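# Place the circled hex bushing on the mat like others

## Task

Using the reference image "manual", find the hex bushing that is circled and put it down on the mat so it matches the bushings already lying there: same face on top and same rotation about the vertical. Do not move the bushings already on the mat. The new one must rest entirely within the mat, the mat must hold only these bushings, and nothing anywhere may end up tipped over.

## Robot and tools

Robot: two 7-joint arms with parallel grippers, left_arm (the robot's own left, on the +y side; not the image left) and right_arm, both fixed to one upright column behind the table's near edge. Bases in the scene frame: left_arm at (-0.009, +0.031, +0.401) m, right_arm at (-0.019, -0.031, +0.401) m, both with quat_wxyz (+0.996, 0, 0, -0.086). The robot looks roughly along +x and may be rotated slightly about the column.

Scene frame: origin at table-top height (z = 0), 0.07 m behind the near edge, inside the column; +x points out across the table, +z up, +y toward left_arm.

Command row (used by every moving tool): 16 numbers in one flat list covering both arms, even if only one moves. Order: left_arm shoulder pitch, shoulder roll, upper arm roll, elbow, forearm roll, wrist pitch, wrist yaw, gripper opening; then the same eight for right_arm. The seven joint values are absolute target angles in radians (same numbers as Joint positions shows), not offsets. Opening is an absolute command from -1 (closed) to +1 (fully open). Stated joint ranges, left_arm: -1.396..2.000, -0.175..2.000, -1.571..1.571, 0.000..2.443, -1.571..1.571, -0.785..0.785, -1.571..1.571. right_arm: same except shoulder pitch -1.300..2.000. Real ends may differ by up to 0.063 rad; targets beyond that margin (and farther out than the current angle) get the call refused, and targets past the real end are clipped, reported as "joint sent to its limit". Equal values on both arms produce mirrored postures. To keep a joint still, resend its Joint targets value; to keep a gripper as it is, resend its current command (0 is a real command, half open).

Per control step each joint target may lead its measured angle by at most 0.174 rad (shoulder pitch, shoulder roll), 0.142 (upper arm roll), 0.152 (elbow), 0.498 (forearm roll), 0.517 (wrist pitch), 0.523 (wrist yaw); if a row would shift the gripper over 110 mm from where it is, that arm's targets are scaled back. Large changes therefore need several steps or a move.

Tools:
- execute_actions(actions, cameras): actions is a list of actions; each action is a table of up to 15 rows, one row per 1/30 s step; a short table repeats its final row to fill 15 steps. Empty actions list returns state and, by default, all camera images. cameras: list of names, ["all"], [] or null.
- move(target, speed, blend, opening_speed, grip_force, blocking, cameras): target is one row or a list of up to 15 rows (absolute joint angles plus openings), all sharing one 10 s budget. Joints travel in step, so the gripper follows a curve and nothing avoids obstacles or the other arm. speed: rad/s for the joint with farthest to travel, 0.01 to 6.3, default 0.5, one value or one per target. blend: corner rounding in rad per target, 0 means stop at it. opening_speed: rate of the opening command per second, at least 0.2. grip_force: newtons per finger pad, 3 to 10, one value or one per arm; it persists. blocking=false returns after about 0.5 s while motion continues; a new move replaces the running one. The result adds a "move:" line: done, off_target, moving, held or fault, possibly naming arms, plus limits=held if steps were withheld. Done does not prove contact or its absence.
- wait(seconds 0..10, cameras): lets time pass with last commands held.
- stop(cameras): brakes a running move; needs room when fast.
- zoom_image(camera, region): camera is cam_high, cam_left_wrist or cam_right_wrist, from the newest images; region [x0, y0, x1, y1] pixels from top-left, at most 504 by 504.
- show_instructions(): shows the reference image(s), e.g. "manual".
- finished_scene(scene): ends the current scene with its number; irreversible.

Results: end_effector_position (m) and end_effector_quat_wxyz per gripper in the scene frame, possibly a few cm off, worse at long reach. Joint positions / Joint velocities: per arm, seven joints (rad, rad/s) then finger pad gap (m; 0.145 fully open). Joint targets: what joints are currently driven toward. Tool commands, grip_measured (measured opening on the -1..1 scale), joint torques (N m, positive toward larger angles, offset and noisy; numbers 3 and 4 wrap at ±28), step readings for execute_actions, motor temperatures. "joint command not followed" means the clearance check altered targets; it does not keep the grippers apart.

Gripper geometry: fingers point along the gripper's +z, open along its y. The reported position is the point between the pads when closed, under 1 cm behind the tips; closing pushes the tips about 17 mm farther along +z, mostly while the gap exceeds 70 mm. To hold something, command an opening well below grip_measured; fully closing takes at least about 0.5 s.

Cameras: cam_high 672x504, cam_left_wrist 812x504, cam_right_wrist 812x504, with given pinhole+radial intrinsics (cam_high fx=fy=644.392, center 336.567, 251.157).

Avoid: dropping a held object or releasing it while moving, fast impacts, hard presses on the table or fixed things, knocking objects over, anything leaving the table, contact between the two arms or gripping the other arm's fingers, and long stretched or straining poses that heat motors (MOTOR HOT at 85 °C, OVER-TEMPERATURE FAULT stops the arm at 100 °C). Loose objects may be nudged briefly by outside pushes.

Each tool is called after "Call:" in YAML: its name, and indented under it one key for each argument.

Reference images:

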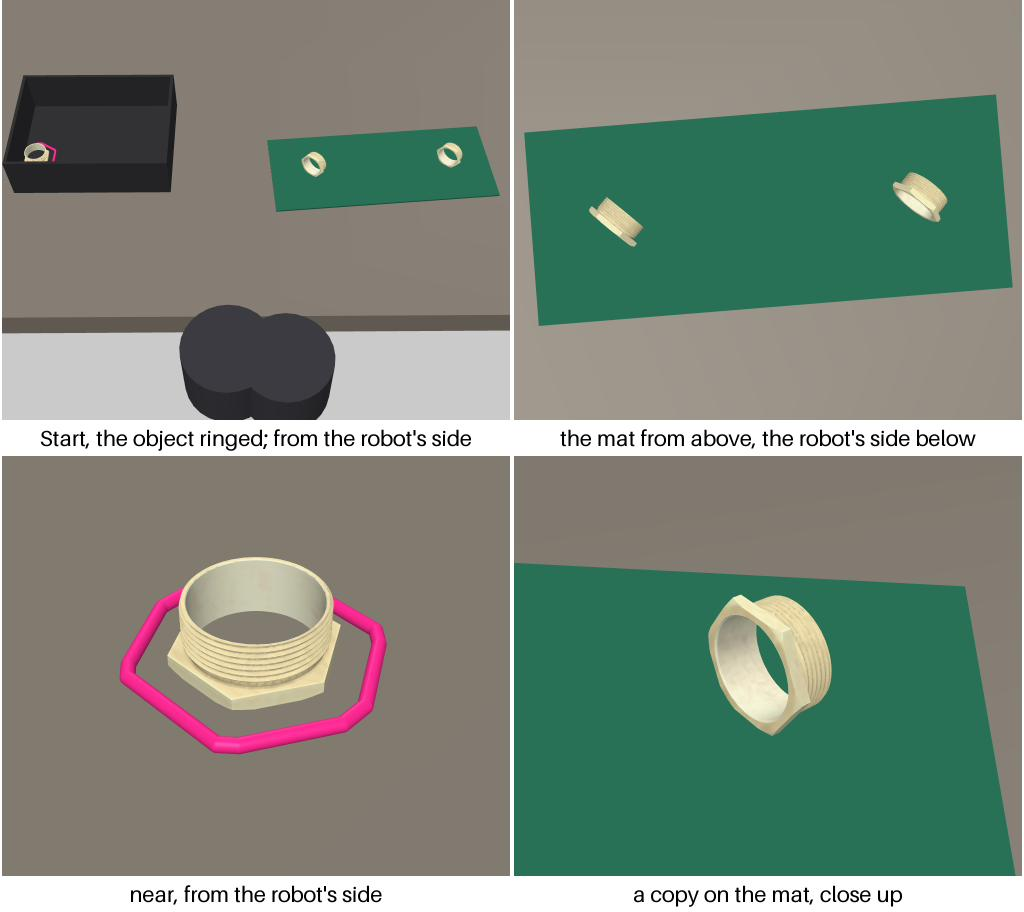

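## Session

Call:
execute_actions:
  actions: []

Scene clock: 0.00 s.
left_arm: end_effector_position=(+0.3357, +0.4366, +0.2334) grip_measured=+1.00 end_effector_quat_wxyz=(-0.457, +0.729, +0.049, +0.507) | right_arm: end_effector_position=(+0.1820, -0.1799, +0.1405) grip_measured=+1.00 end_effector_quat_wxyz=(+0.144, +0.266, +0.952, -0.042)
Joint positions: left_arm=[0.485 1.463 -1.161 1.552 1.214 -0.042 -1.144 0.145] | right_arm=[0.785 0.897 -1.282 2.145 -0.882 0 1.536 0.145]
Joint velocities: within noise
Joint torques (N m): no reading
Motor temperatures (°C): left_arm=[27 30 26 28 29 31 30] | right_arm=[27 31 29 32 28 31 29]
Joint targets: left_arm=[0.485 1.463 -1.161 1.552 1.214 -0.042 -1.144] | right_arm=[0.785 0.897 -1.282 2.145 -0.882 0.000 1.536]
Tool commands: left_gripper/opening=+1.0 right_gripper/opening=+1.0

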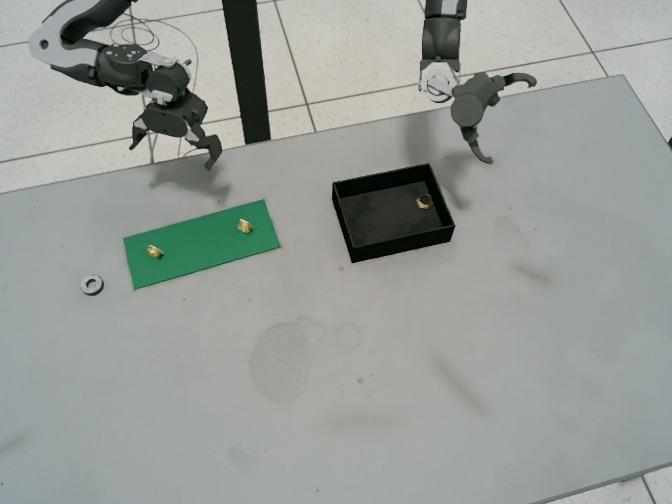

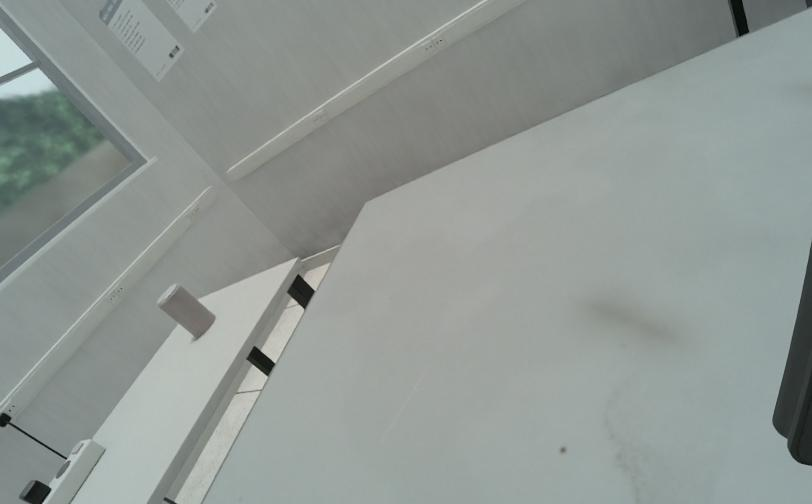

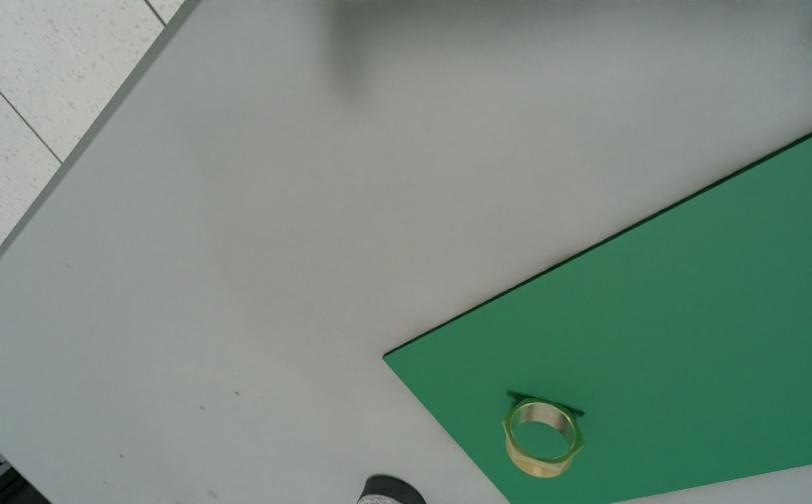

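Call:
zoom_image:
  camera: "cam_high"
  region: [320, 140, 470, 270]

Call:
move:
  target: [0.628,0.859,-0.957,1.338,-1.07,0.46,1.535,0,0.785,0.897,-1.282,2.145,-0.882,0,1.536,1]
  speed: 1.2
  cameras: ["all"]

Scaled by 3.360 from the camera's 672x504 image, which has a finer 960x720 frame.

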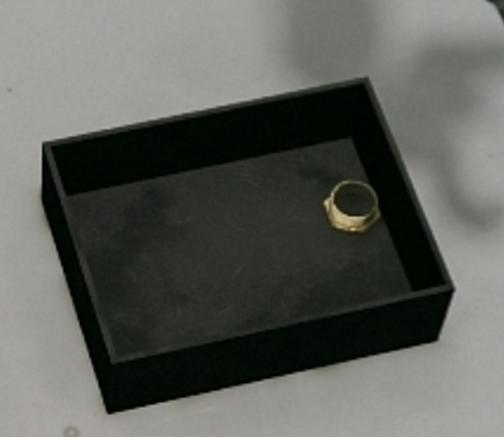

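Scene clock: 181.27 s.
left_arm: end_effector_position=(+0.3171, +0.2888, +0.0894) grip_measured=+0.00 end_effector_quat_wxyz=(-0.232, +0.609, -0.733, -0.193) | right_arm: end_effector_position=(+0.1820, -0.1799, +0.1405) grip_measured=+1.00 end_effector_quat_wxyz=(+0.144, +0.266, +0.952, -0.042)
Joint positions: left_arm=[0.622 0.863 -0.963 1.34 -1.067 0.456 1.522 0.076] | right_arm=[0.785 0.897 -1.282 2.145 -0.882 0 1.536 0.145]
Joint torques (N m): left_arm=[6.66 2.44 4.41 0.77 -0.39 0.03 0.16] | right_arm=[5.66 2.33 2.97 2.58 -0.01 0.15 0.11]
Joint targets: left_arm=[0.628 0.859 -0.956 1.337 -1.070 0.460 1.527] | right_arm=[0.785 0.897 -1.282 2.145 -0.882 0.000 1.536]
move: off_target (left_arm); left_arm: the wrist yaw is farthest, 0.013 rad from its target

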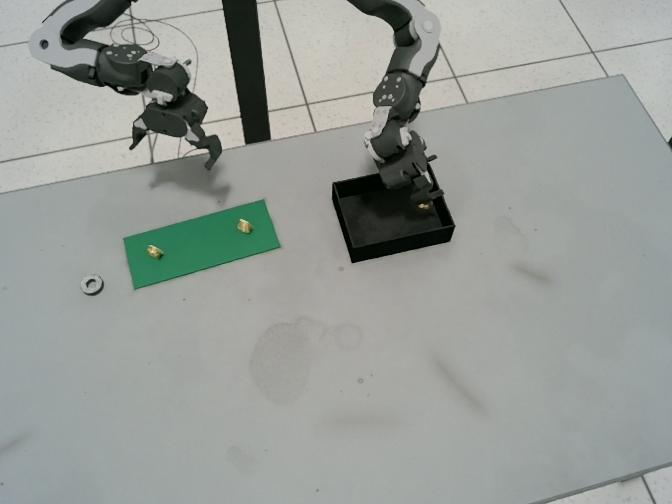

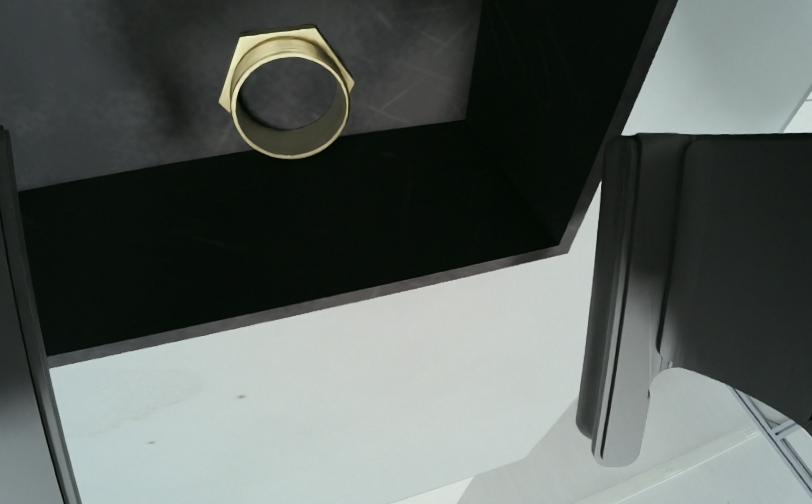

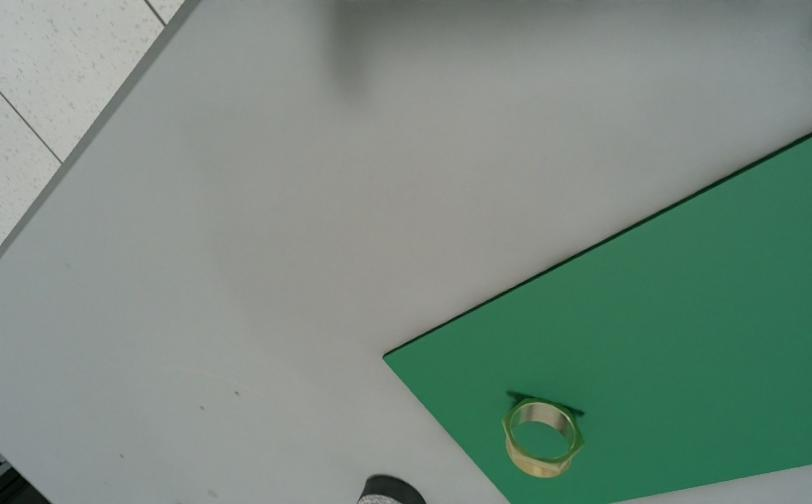

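Call:
zoom_image:
  camera: "cam_high"
  region: [360, 130, 470, 240]

Scaled by 4.582 from the camera's 672x504 image, which has a finer 960x720 frame.

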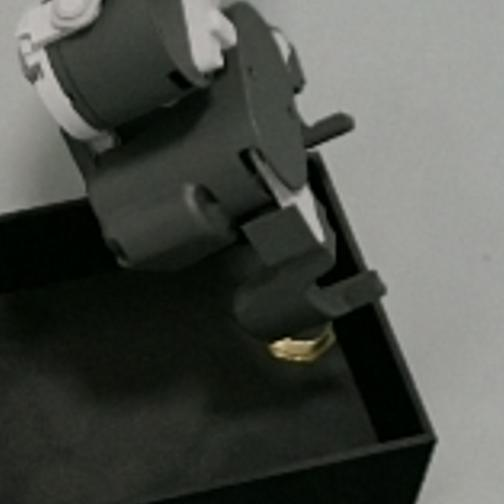

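Call:
move:
  target: [0.639,0.69,-1.045,1.08,-1.035,0.498,1.37,0,0.785,0.897,-1.282,2.145,-0.882,0,1.536,1]
  speed: 0.6
  cameras: ["cam_left_wrist","cam_high"]

Call:
zoom_image:
  camera: "cam_high"
  region: [360, 130, 470, 240]

Scene clock: 233.00 s.
left_arm: end_effector_position=(+0.3294, +0.2733, +0.0455) grip_measured=+0.00 end_effector_quat_wxyz=(-0.238, +0.609, -0.732, -0.190) | right_arm: end_effector_position=(+0.1820, -0.1799, +0.1405) grip_measured=+1.00 end_effector_quat_wxyz=(+0.144, +0.266, +0.952, -0.042)
Joint positions: left_arm=[0.643 0.693 -1.038 1.084 -1.06 0.484 1.364 0.075] | right_arm=[0.785 0.897 -1.282 2.145 -0.882 0 1.536 0.145]
Joint torques (N m): left_arm=[4.97 2.1 1.2 0.73 0.21 0.07 0.18] | right_arm=[5.66 2.36 2.97 2.56 -0.02 0.14 0.11]
Joint targets: left_arm=[0.639 0.690 -1.045 1.081 -1.044 0.488 1.369] | right_arm=[0.785 0.897 -1.282 2.145 -0.882 0.000 1.536]
move: off_target (left_arm); left_arm: the forearm roll is farthest, 0.025 rad from its target
Images, in order (width x height): cam_high 672x504, cam_left_wrist 812x504.

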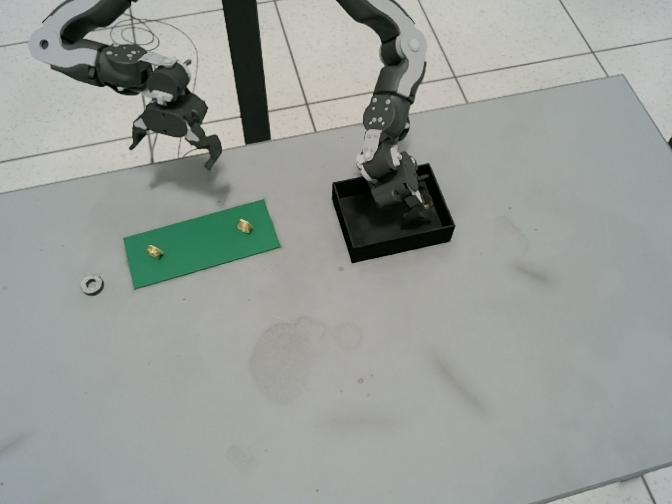

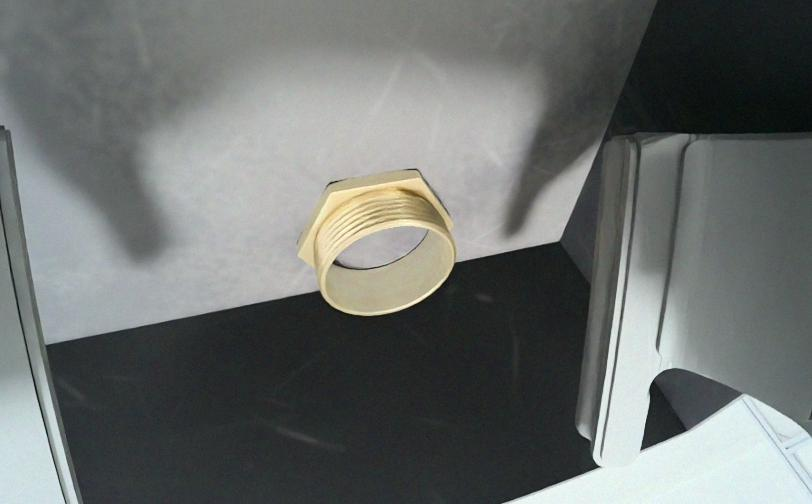

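Scaled by 4.582 from the camera's 672x504 image, which has a finer 960x720 frame.

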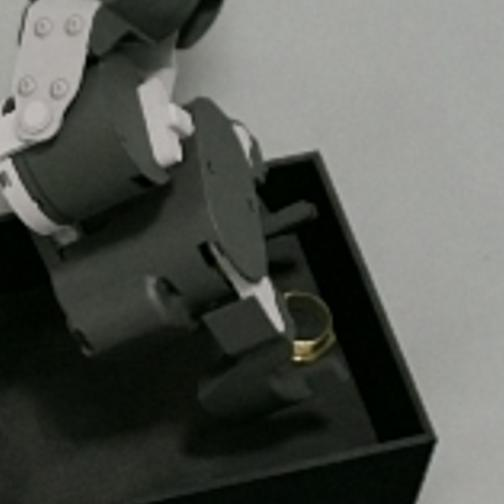

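Call:
move:
  target: [0.633,0.618,-1.09,0.984,-1.0,0.518,1.29,0,0.785,0.897,-1.282,2.145,-0.882,0,1.536,1]
  speed: 0.4
  cameras: ["cam_left_wrist"]

Scene clock: 251.47 s.
left_arm: end_effector_position=(+0.3296, +0.2643, +0.0264) grip_measured=+0.00 end_effector_quat_wxyz=(-0.244, +0.612, -0.729, -0.185) | right_arm: end_effector_position=(+0.1820, -0.1799, +0.1405) grip_measured=+1.00 end_effector_quat_wxyz=(+0.144, +0.266, +0.952, -0.042)
Joint positions: left_arm=[0.644 0.626 -1.081 0.991 -1.033 0.525 1.288 0.076] | right_arm=[0.785 0.897 -1.282 2.145 -0.882 0 1.536 0.145]
Joint torques (N m): left_arm=[3.44 0.62 0.53 0.32 0.78 0.03 0.07] | right_arm=[5.6 2.31 2.95 2.63 -0.02 0.13 0.11]
Joint targets: left_arm=[0.633 0.618 -1.090 0.985 -1.001 0.527 1.290] | right_arm=[0.785 0.897 -1.282 2.145 -0.882 0.000 1.536]
move: off_target (left_arm); left_arm: the forearm roll is farthest, 0.033 rad from its target
Images, in order (width x height): cam_left_wrist 812x504.

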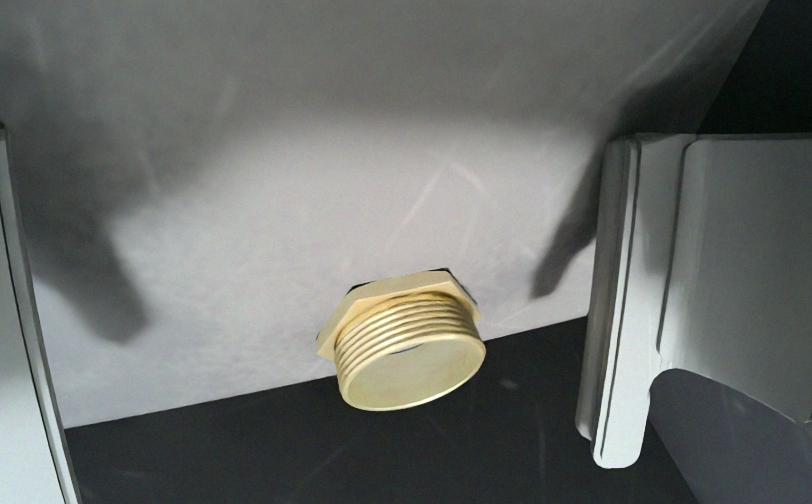

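Call:
move:
  target: [0.602,0.616,-1.09,0.996,-0.985,0.518,1.29,0,0.785,0.897,-1.282,2.145,-0.882,0,1.536,1]
  speed: 0.3
  cameras: ["cam_left_wrist"]

Scene clock: 264.70 s.
left_arm: end_effector_position=(+0.3258, +0.2643, +0.0232) grip_measured=+0.00 end_effector_quat_wxyz=(-0.242, +0.611, -0.731, -0.187) | right_arm: end_effector_position=(+0.1820, -0.1799, +0.1405) grip_measured=+1.00 end_effector_quat_wxyz=(+0.144, +0.266, +0.952, -0.042)
Joint positions: left_arm=[0.631 0.628 -1.079 0.995 -1.033 0.527 1.284 0.076] | right_arm=[0.785 0.897 -1.282 2.145 -0.882 0 1.536 0.145]
Joint torques (N m): left_arm=[-0.41 0.17 0.42 1.29 1.34 -0.23 0.19] | right_arm=[5.82 2.33 2.99 2.55 -0.03 0.13 0.11]
Joint targets: left_arm=[0.602 0.616 -1.088 0.995 -0.985 0.520 1.290] | right_arm=[0.785 0.897 -1.282 2.145 -0.882 0.000 1.536]
move: off_target (left_arm); left_arm: the forearm roll is farthest, 0.048 rad from its target
Images, in order (width x height): cam_left_wrist 812x504.

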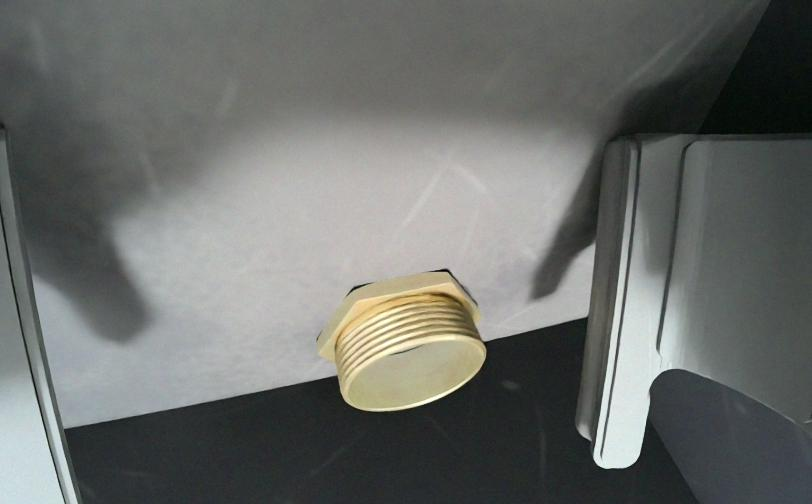

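Call:
move:
  target: [0.631,0.622,-1.085,0.996,-1.02,0.52,1.287,0,0.785,0.897,-1.282,2.145,-0.882,0,1.536,1]
  cameras: ["cam_high"]

Call:
zoom_image:
  camera: "cam_high"
  region: [370, 150, 460, 240]

Scene clock: 272.23 s.
left_arm: end_effector_position=(+0.3298, +0.2636, +0.0264) grip_measured=+0.00 end_effector_quat_wxyz=(-0.247, +0.609, -0.731, -0.183) | right_arm: end_effector_position=(+0.1820, -0.1799, +0.1405) grip_measured=+1.00 end_effector_quat_wxyz=(+0.144, +0.266, +0.952, -0.042)
Joint positions: left_arm=[0.64 0.628 -1.081 0.998 -1.04 0.525 1.284 0.076] | right_arm=[0.785 0.897 -1.282 2.145 -0.882 0 1.536 0.145]
Joint torques (N m): left_arm=[3.78 1.23 1.07 1.02 0.37 -0.17 0.09] | right_arm=[5.66 2.41 2.92 2.59 -0.05 0.13 0.11]
Joint targets: left_arm=[0.631 0.622 -1.087 0.997 -1.020 0.519 1.287] | right_arm=[0.785 0.897 -1.282 2.145 -0.882 0.000 1.536]
move: off_target (left_arm); left_arm: the forearm roll is farthest, 0.020 rad from its target
Images, in order (width x height): cam_high 672x504.

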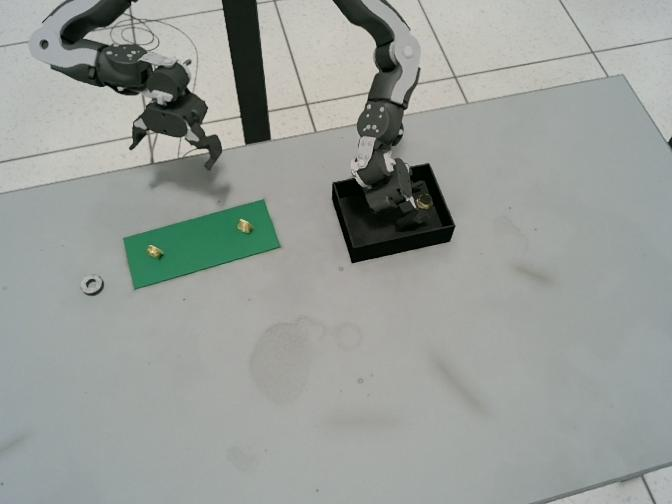

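Scaled by 5.600 from the camera's 672x504 image, which has a finer 960x720 frame.

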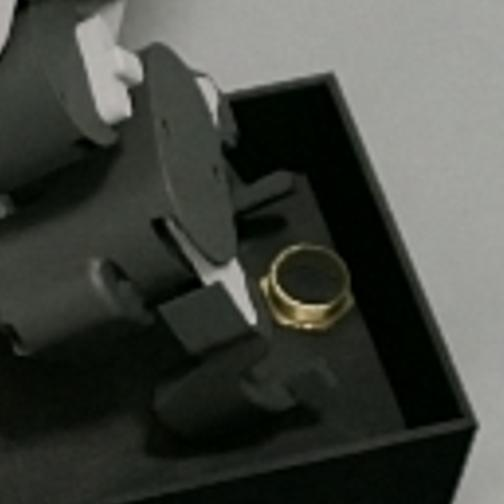

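Call:
move:
  target: [0.646,0.575,-1.085,0.91,-1.02,0.52,1.287,0,0.785,0.897,-1.282,2.145,-0.882,0,1.536,1]
  speed: 0.2
  cameras: ["cam_left_wrist","cam_high"]

Call:
zoom_image:
  camera: "cam_high"
  region: [370, 150, 460, 240]

Scene clock: 300.87 s.
left_arm: end_effector_position=(+0.3297, +0.2618, +0.0261) grip_measured=-0.01 end_effector_quat_wxyz=(-0.238, +0.624, -0.717, -0.200) | right_arm: end_effector_position=(+0.1820, -0.1799, +0.1405) grip_measured=+1.00 end_effector_quat_wxyz=(+0.144, +0.266, +0.952, -0.042)
Joint positions: left_arm=[0.664 0.588 -1.078 0.937 -1.047 0.536 1.324 0.075] | right_arm=[0.785 0.897 -1.282 2.145 -0.882 0 1.536 0.145]
Joint torques (N m): left_arm=[2.12 -0.41 0.91 -1.11 0.59 -0.49 -0.93] | right_arm=[5.66 2.39 3.03 2.56 -0.03 0.14 0.1]
Joint targets: left_arm=[0.646 0.575 -1.084 0.924 -1.021 0.520 1.297] | right_arm=[0.785 0.897 -1.282 2.145 -0.882 0.000 1.536]
move: off_target (left_arm); left_arm: the wrist yaw is farthest, 0.037 rad from its target
Images, in order (width x height): cam_high 672x504, cam_left_wrist 812x504.

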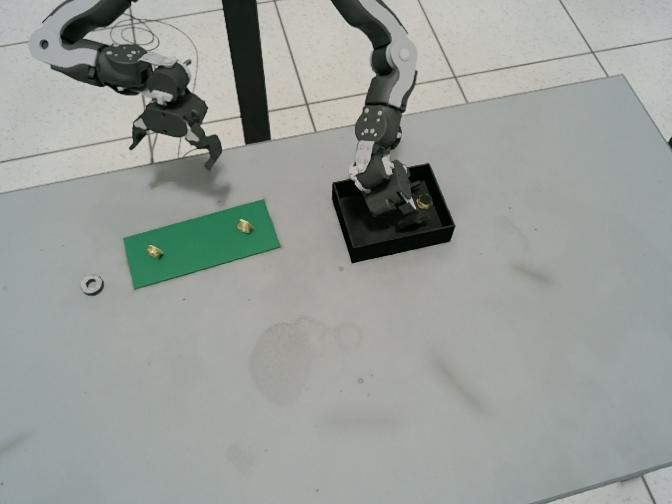

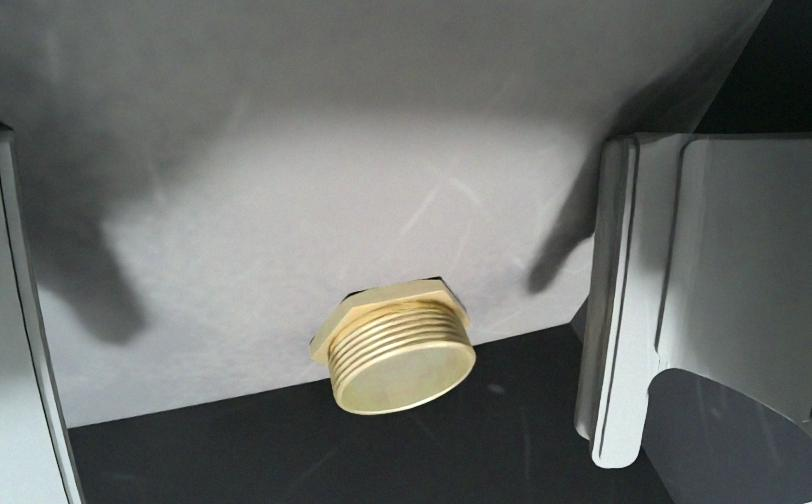

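Scaled by 5.600 from the camera's 672x504 image, which has a finer 960x720 frame.

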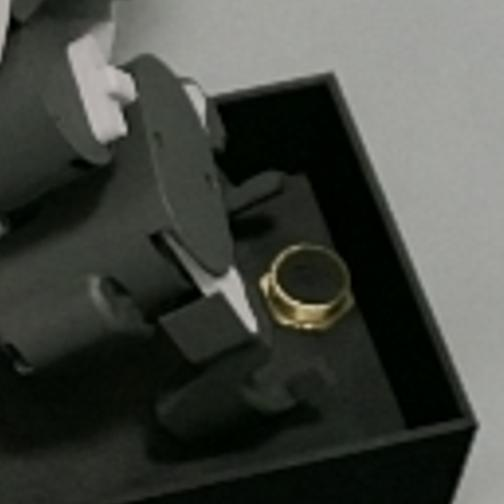

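Call:
move:
  target:
    - [0.645,0.64,-1.085,1.03,-1.02,0.52,1.287,-0.25,0.785,0.897,-1.282,2.145,-0.882,0,1.536,1]
    - [0.642,0.575,-1.085,0.92,-1.02,0.52,1.287,-0.25,0.785,0.897,-1.282,2.145,-0.882,0,1.536,1]
  speed: 0.2
  cameras: ["cam_left_wrist","cam_high"]

Call:
zoom_image:
  camera: "cam_high"
  region: [370, 150, 460, 240]

Scene clock: 312.40 s.
left_arm: end_effector_position=(+0.3312, +0.2599, +0.0269) grip_measured=-0.26 end_effector_quat_wxyz=(-0.238, +0.621, -0.720, -0.198) | right_arm: end_effector_position=(+0.1820, -0.1799, +0.1405) grip_measured=+1.00 end_effector_quat_wxyz=(+0.144, +0.266, +0.952, -0.042)
Joint positions: left_arm=[0.667 0.586 -1.078 0.94 -1.049 0.528 1.324 0.056] | right_arm=[0.785 0.897 -1.282 2.145 -0.882 0 1.536 0.145]
Joint torques (N m): left_arm=[0.88 -0.07 0.55 -2.19 0.66 -0.27 -1.25] | right_arm=[5.6 2.28 2.96 2.52 -0.04 0.16 0.1]
Joint targets: left_arm=[0.642 0.575 -1.086 0.920 -1.020 0.520 1.287] | right_arm=[0.785 0.897 -1.282 2.145 -0.882 0.000 1.536]
move: off_target (left_arm); left_arm: the wrist yaw is farthest, 0.037 rad from its target
Images, in order (width x height): cam_high 672x504, cam_left_wrist 812x504.

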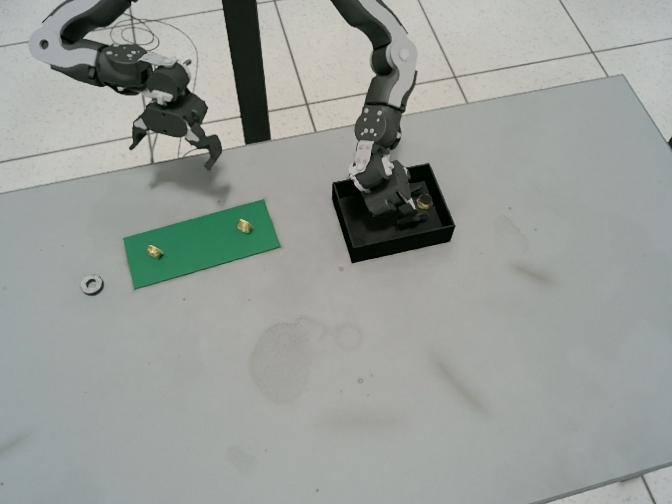

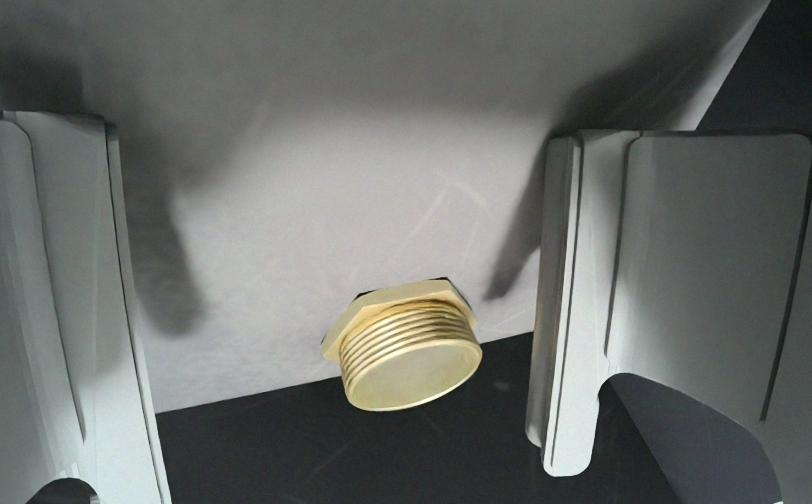

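Scaled by 5.600 from the camera's 672x504 image, which has a finer 960x720 frame.

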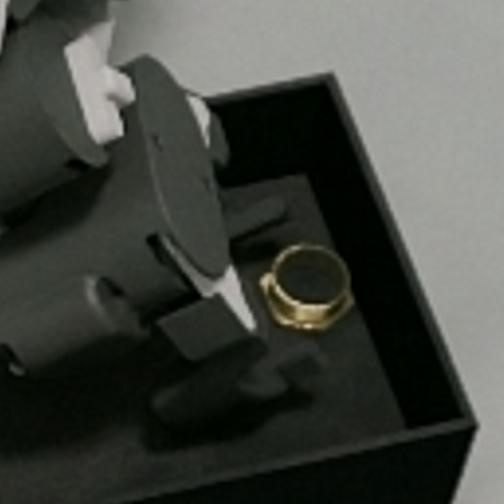

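Call:
move:
  target:
    - [0.650,0.61,-1.083,0.965,-1.02,0.522,1.29,-0.25,0.785,0.897,-1.282,2.145,-0.882,0,1.536,1]
    - [0.650,0.61,-1.083,0.965,-1.02,0.522,1.29,-0.9,0.785,0.897,-1.282,2.145,-0.882,0,1.536,1]
  speed: 0.3
  opening_speed: 0.7
  grip_force: 6
  cameras: ["cam_left_wrist","cam_high"]

Call:
zoom_image:
  camera: "cam_high"
  region: [370, 150, 460, 240]

Scene clock: 327.77 s.
left_arm: end_effector_position=(+0.3331, +0.2649, +0.0285) grip_measured=-0.89 end_effector_quat_wxyz=(-0.243, +0.621, -0.721, -0.190) | right_arm: end_effector_position=(+0.1820, -0.1799, +0.1405) grip_measured=+1.00 end_effector_quat_wxyz=(+0.144, +0.266, +0.952, -0.042)
Joint positions: left_arm=[0.664 0.61 -1.078 0.957 -1.033 0.527 1.3 0.008] | right_arm=[0.785 0.897 -1.282 2.145 -0.882 0 1.536 0.145]
Joint torques (N m): left_arm=[3.2 2.28 1.1 0.25 0.18 -0.17 -0.4] | right_arm=[5.79 2.25 2.99 2.51 -0.04 0.14 0.11]
Joint targets: left_arm=[0.650 0.610 -1.083 0.951 -1.019 0.521 1.289] | right_arm=[0.785 0.897 -1.282 2.145 -0.882 0.000 1.536]
grip_force (N): 6, 6
move: off_target (left_arm); target 2's new numbers were sent with left_arm's wrist yaw 0.019 rad from that target; left_arm: the shoulder pitch is farthest, 0.014 rad from its target
Images, in order (width x height): cam_high 672x504, cam_left_wrist 812x504.

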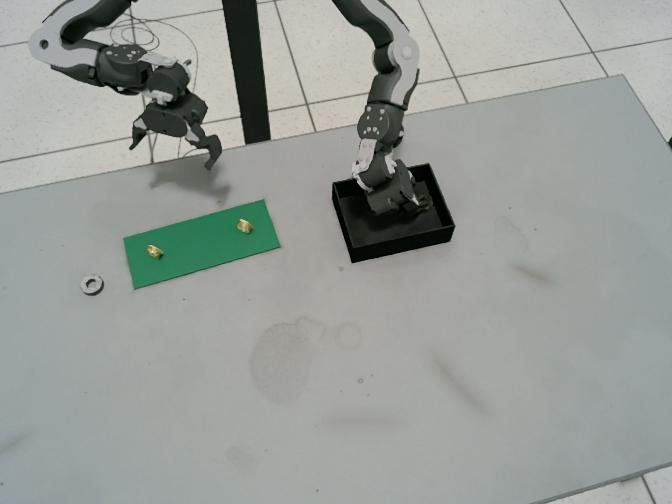

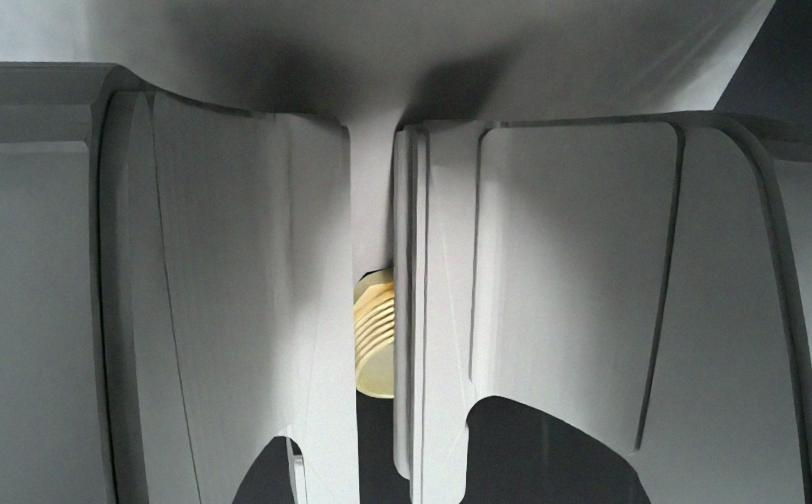

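Scaled by 5.600 from the camera's 672x504 image, which has a finer 960x720 frame.

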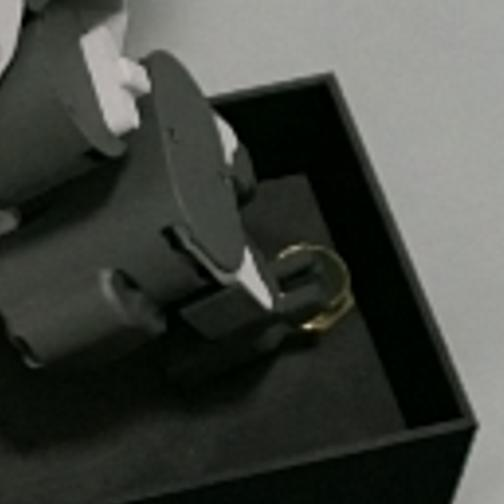

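Call:
move:
  target:
    - [0.640,0.64,-1.083,1.08,-1.02,0.522,1.29,-0.9,0.785,0.897,-1.282,2.145,-0.882,0,1.536,1]
    - [0.640,0.62,-1.083,1.05,-1.02,0.522,1.29,-0.2,0.785,0.897,-1.282,2.145,-0.882,0,1.536,1]
    - [0.640,0.57,-1.083,0.965,-1.02,0.522,1.29,-0.2,0.785,0.897,-1.282,2.145,-0.882,0,1.536,1]
    - [0.639,0.554,-1.083,0.898,-1.02,0.522,1.29,-0.2,0.785,0.897,-1.282,2.145,-0.882,0,1.536,1]
  speed: 0.3
  cameras: ["cam_left_wrist","cam_high"]

Call:
zoom_image:
  camera: "cam_high"
  region: [370, 150, 460, 240]

Scene clock: 371.27 s.
left_arm: end_effector_position=(+0.3300, +0.2433, +0.0239) grip_measured=-0.21 end_effector_quat_wxyz=(-0.220, +0.624, -0.726, -0.187) | right_arm: end_effector_position=(+0.1820, -0.1799, +0.1405) grip_measured=+1.00 end_effector_quat_wxyz=(+0.144, +0.266, +0.952, -0.042)
Joint positions: left_arm=[0.667 0.557 -1.061 0.945 -1.038 0.525 1.338 0.06] | right_arm=[0.785 0.897 -1.282 2.145 -0.882 0 1.536 0.145]
Joint torques (N m): left_arm=[0.33 1.46 0.39 -4.3 0.32 -0.12 -1.58] | right_arm=[5.68 2.31 2.99 2.58 -0.05 0.14 0.11]
Joint targets: left_arm=[0.639 0.554 -1.070 0.913 -1.021 0.523 1.292] | right_arm=[0.785 0.897 -1.282 2.145 -0.882 0.000 1.536]
grip_force (N): 6, 6
move: off_target (left_arm); left_arm: the wrist yaw is farthest, 0.048 rad from its target
Images, in order (width x height): cam_high 672x504, cam_left_wrist 812x504.

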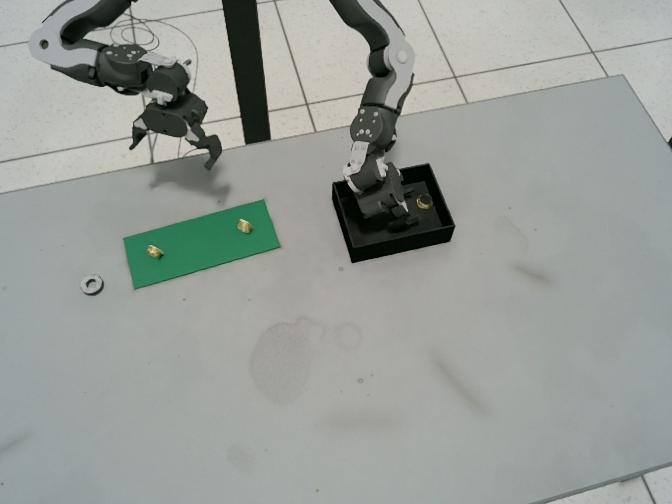

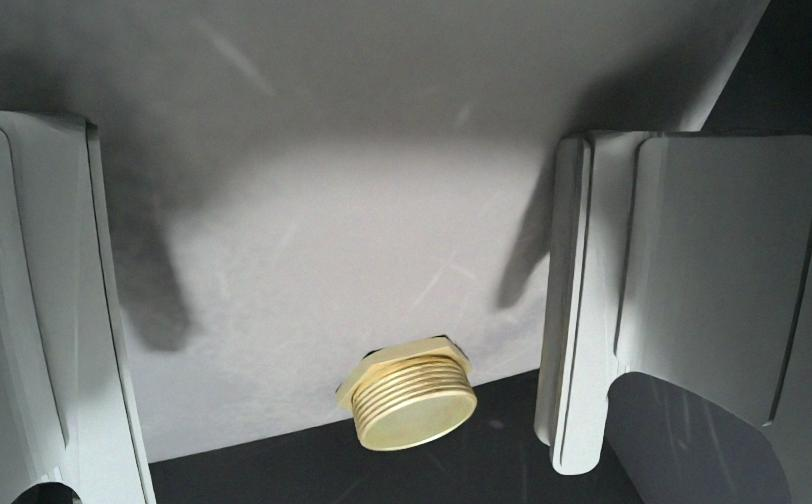

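Scaled by 5.600 from the camera's 672x504 image, which has a finer 960x720 frame.

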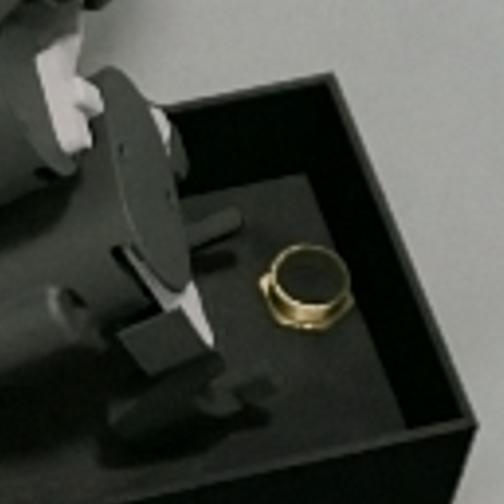

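Call:
move:
  target:
    - [0.640,0.64,-1.083,1.08,-1.02,0.522,1.29,-0.2,0.785,0.897,-1.282,2.145,-0.882,0,1.536,1]
    - [0.640,0.64,-1.083,1.08,-1.02,0.522,1.29,-1,0.785,0.897,-1.282,2.145,-0.882,0,1.536,1]
    - [0.650,0.61,-1.083,0.965,-1.02,0.522,1.29,-1,0.785,0.897,-1.282,2.145,-0.882,0,1.536,1]
    - [0.67,0.547,-1.083,0.85,-1.02,0.522,1.29,-1,0.785,0.897,-1.282,2.145,-0.882,0,1.536,1]
  speed: 0.3
  cameras: ["cam_left_wrist","cam_high"]

Call:
zoom_image:
  camera: "cam_high"
  region: [370, 150, 460, 240]

Scene clock: 407.87 s.
left_arm: end_effector_position=(+0.3260, +0.2526, +0.0242) grip_measured=-1.00 end_effector_quat_wxyz=(-0.200, +0.639, -0.712, -0.212) | right_arm: end_effector_position=(+0.1820, -0.1799, +0.1405) grip_measured=+1.00 end_effector_quat_wxyz=(+0.144, +0.266, +0.952, -0.042)
Joint positions: left_arm=[0.696 0.549 -1.075 0.877 -1.004 0.51 1.372 0] | right_arm=[0.785 0.897 -1.282 2.145 -0.882 0 1.536 0.145]
Joint torques (N m): left_arm=[0.78 1.86 0.28 -3.75 -0.43 -0.02 -2.75] | right_arm=[5.63 2.36 3 2.56 -0.03 0.15 0.12]
Joint targets: left_arm=[0.670 0.547 -1.084 0.849 -1.010 0.511 1.291] | right_arm=[0.785 0.897 -1.282 2.145 -0.882 0.000 1.536]
grip_force (N): 6, 6
move: off_target (left_arm); target 2's new numbers were sent with left_arm's elbow 0.019 rad from that target; left_arm: the wrist yaw is farthest, 0.082 rad from its target
Images, in order (width x height): cam_high 672x504, cam_left_wrist 812x504.

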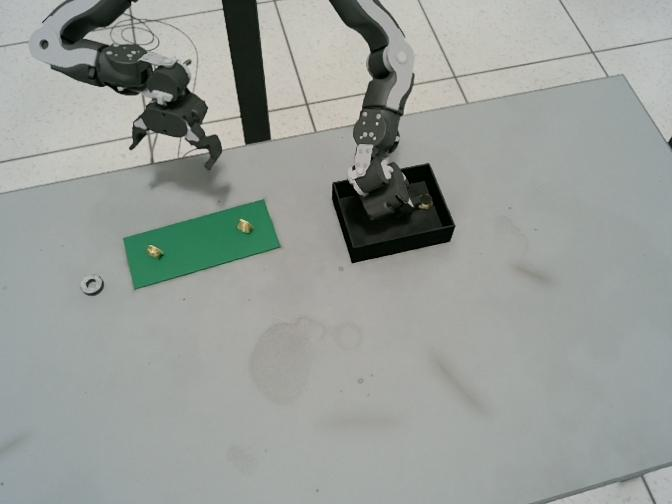

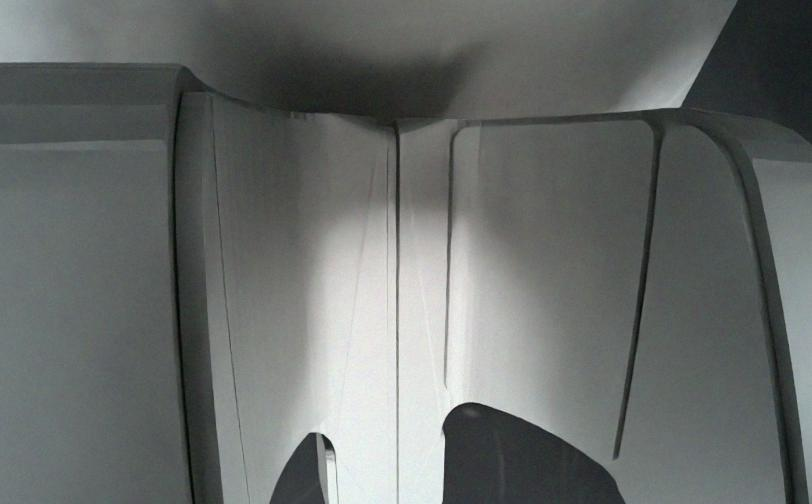

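Scaled by 5.600 from the camera's 672x504 image, which has a finer 960x720 frame.

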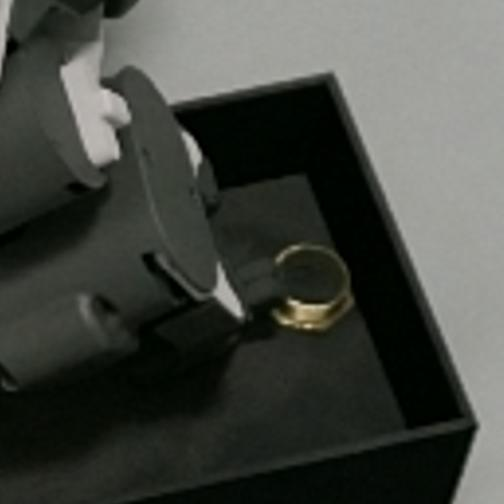

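Call:
move:
  target:
    - [0.640,0.68,-1.083,1.12,-1.02,0.522,1.29,-1,0.785,0.897,-1.282,2.145,-0.882,0,1.536,1]
    - [0.685,0.949,-0.916,1.156,-0.364,0.094,1.281,-0.2,0.785,0.897,-1.282,2.145,-0.882,0,1.536,1]
  speed: 0.7
  blend: [0.03,0]
  cameras: ["cam_left_wrist","cam_high"]

Call:
zoom_image:
  camera: "cam_high"
  region: [370, 150, 460, 240]

Scene clock: 480.67 s.
left_arm: end_effector_position=(+0.3182, +0.2663, +0.0709) grip_measured=-0.20 end_effector_quat_wxyz=(-0.003, +0.650, -0.760, -0.016) | right_arm: end_effector_position=(+0.1820, -0.1799, +0.1405) grip_measured=+1.00 end_effector_quat_wxyz=(+0.144, +0.266, +0.952, -0.042)
Joint positions: left_arm=[0.681 0.947 -0.934 1.138 -0.375 0.108 1.275 0.061] | right_arm=[0.785 0.897 -1.282 2.145 -0.882 0 1.536 0.145]
Joint torques (N m): left_arm=[6.26 4.18 4.01 1.52 0.02 -0.19 -0.11] | right_arm=[5.63 2.36 3.06 2.55 -0.03 0.15 0.11]
Motor temperatures (°C): left_arm=[27 29 26 30 29 28 39] | right_arm=[29 29 28 31 27 28 29]
Joint targets: left_arm=[0.685 0.949 -0.929 1.141 -0.374 0.104 1.271] | right_arm=[0.785 0.897 -1.282 2.145 -0.882 0.000 1.536]
grip_force (N): 6, 6
move: off_target (left_arm); target 2's new numbers were sent with left_arm's upper arm roll 0.018 rad from that target; left_arm: the upper arm roll is farthest, 0.018 rad from its target
Images, in order (width x height): cam_high 672x504, cam_left_wrist 812x504.

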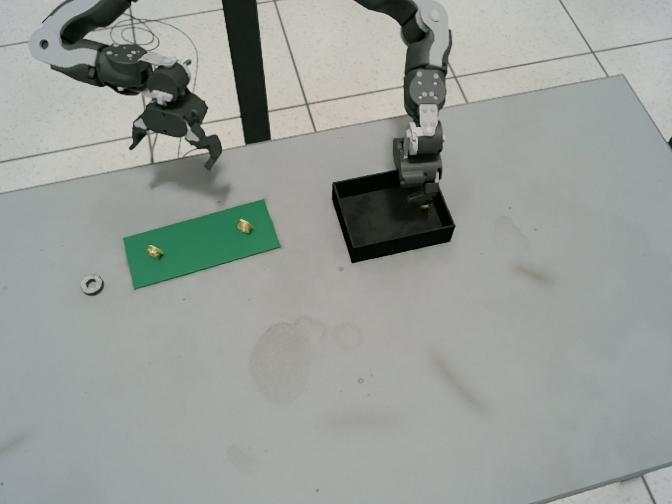

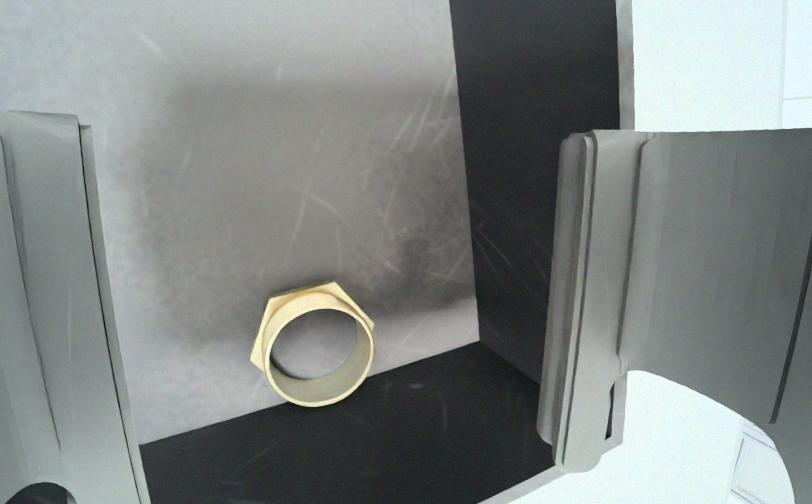

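Scaled by 5.600 from the camera's 672x504 image, which has a finer 960x720 frame.

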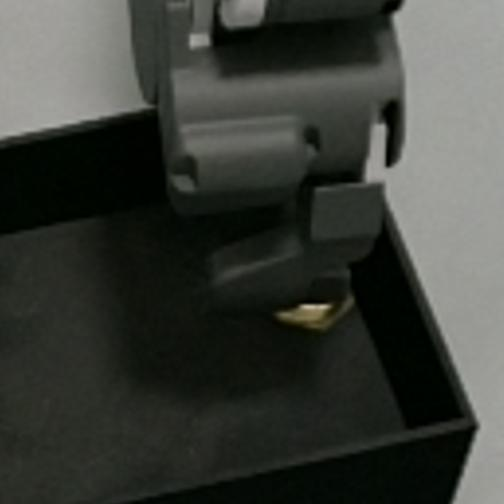

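Call:
move:
  target:
    - [0.73,0.86,-0.97,0.98,-0.37,0.05,1.19,-0.2,0.785,0.897,-1.282,2.145,-0.882,0,1.536,1]
    - [0.707,0.765,-1.021,0.823,-0.372,-0.005,1.084,-0.2,0.785,0.897,-1.282,2.145,-0.882,0,1.536,1]
  speed: 0.3
  blend: [0.03,0]
  cameras: ["cam_left_wrist","cam_high"]

Call:
zoom_image:
  camera: "cam_high"
  region: [370, 150, 460, 240]

Scene clock: 534.97 s.
left_arm: end_effector_position=(+0.3340, +0.2556, +0.0212) grip_measured=-0.20 end_effector_quat_wxyz=(-0.004, +0.653, -0.757, +0.009) | right_arm: end_effector_position=(+0.1820, -0.1799, +0.1405) grip_measured=+1.00 end_effector_quat_wxyz=(+0.144, +0.266, +0.952, -0.042)
Joint positions: left_arm=[0.71 0.768 -1.016 0.827 -0.372 -0.001 1.088 0.061] | right_arm=[0.785 0.897 -1.282 2.145 -0.882 0 1.536 0.145]
Joint torques (N m): left_arm=[5.31 2.91 1.48 0.53 0.02 -0.2 -0.15] | right_arm=[5.71 2.25 2.95 2.61 -0.05 0.13 0.11]
Motor temperatures (°C): left_arm=[28 29 27 29 29 28 34] | right_arm=[29 29 28 31 27 28 29]
Joint targets: left_arm=[0.707 0.765 -1.021 0.824 -0.372 -0.005 1.084] | right_arm=[0.785 0.897 -1.282 2.145 -0.882 0.000 1.536]
grip_force (N): 6, 6
move: done
Images, in order (width x height): cam_high 672x504, cam_left_wrist 812x504.

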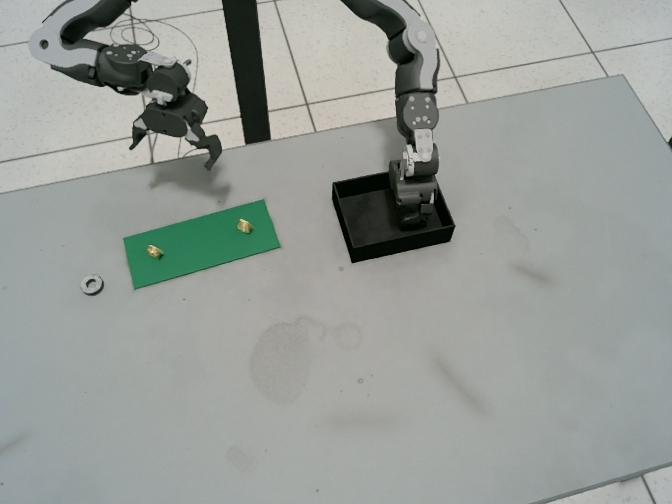

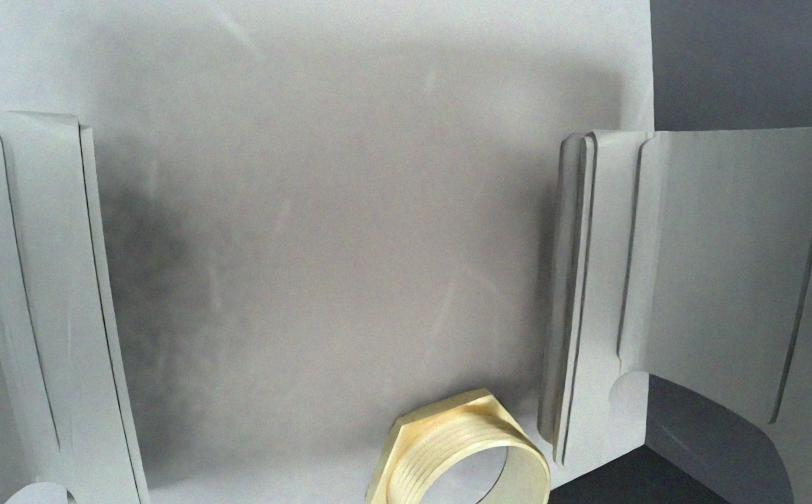

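Scaled by 5.600 from the camera's 672x504 image, which has a finer 960x720 frame.

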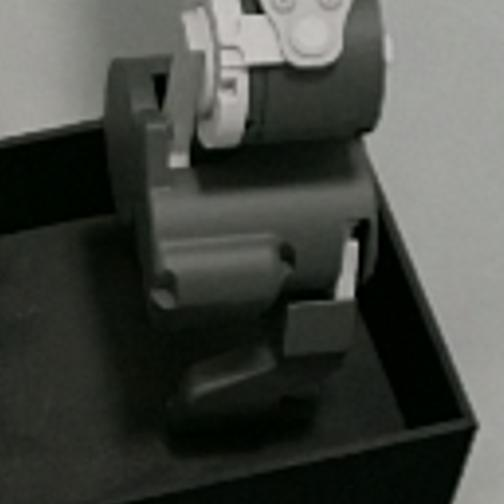

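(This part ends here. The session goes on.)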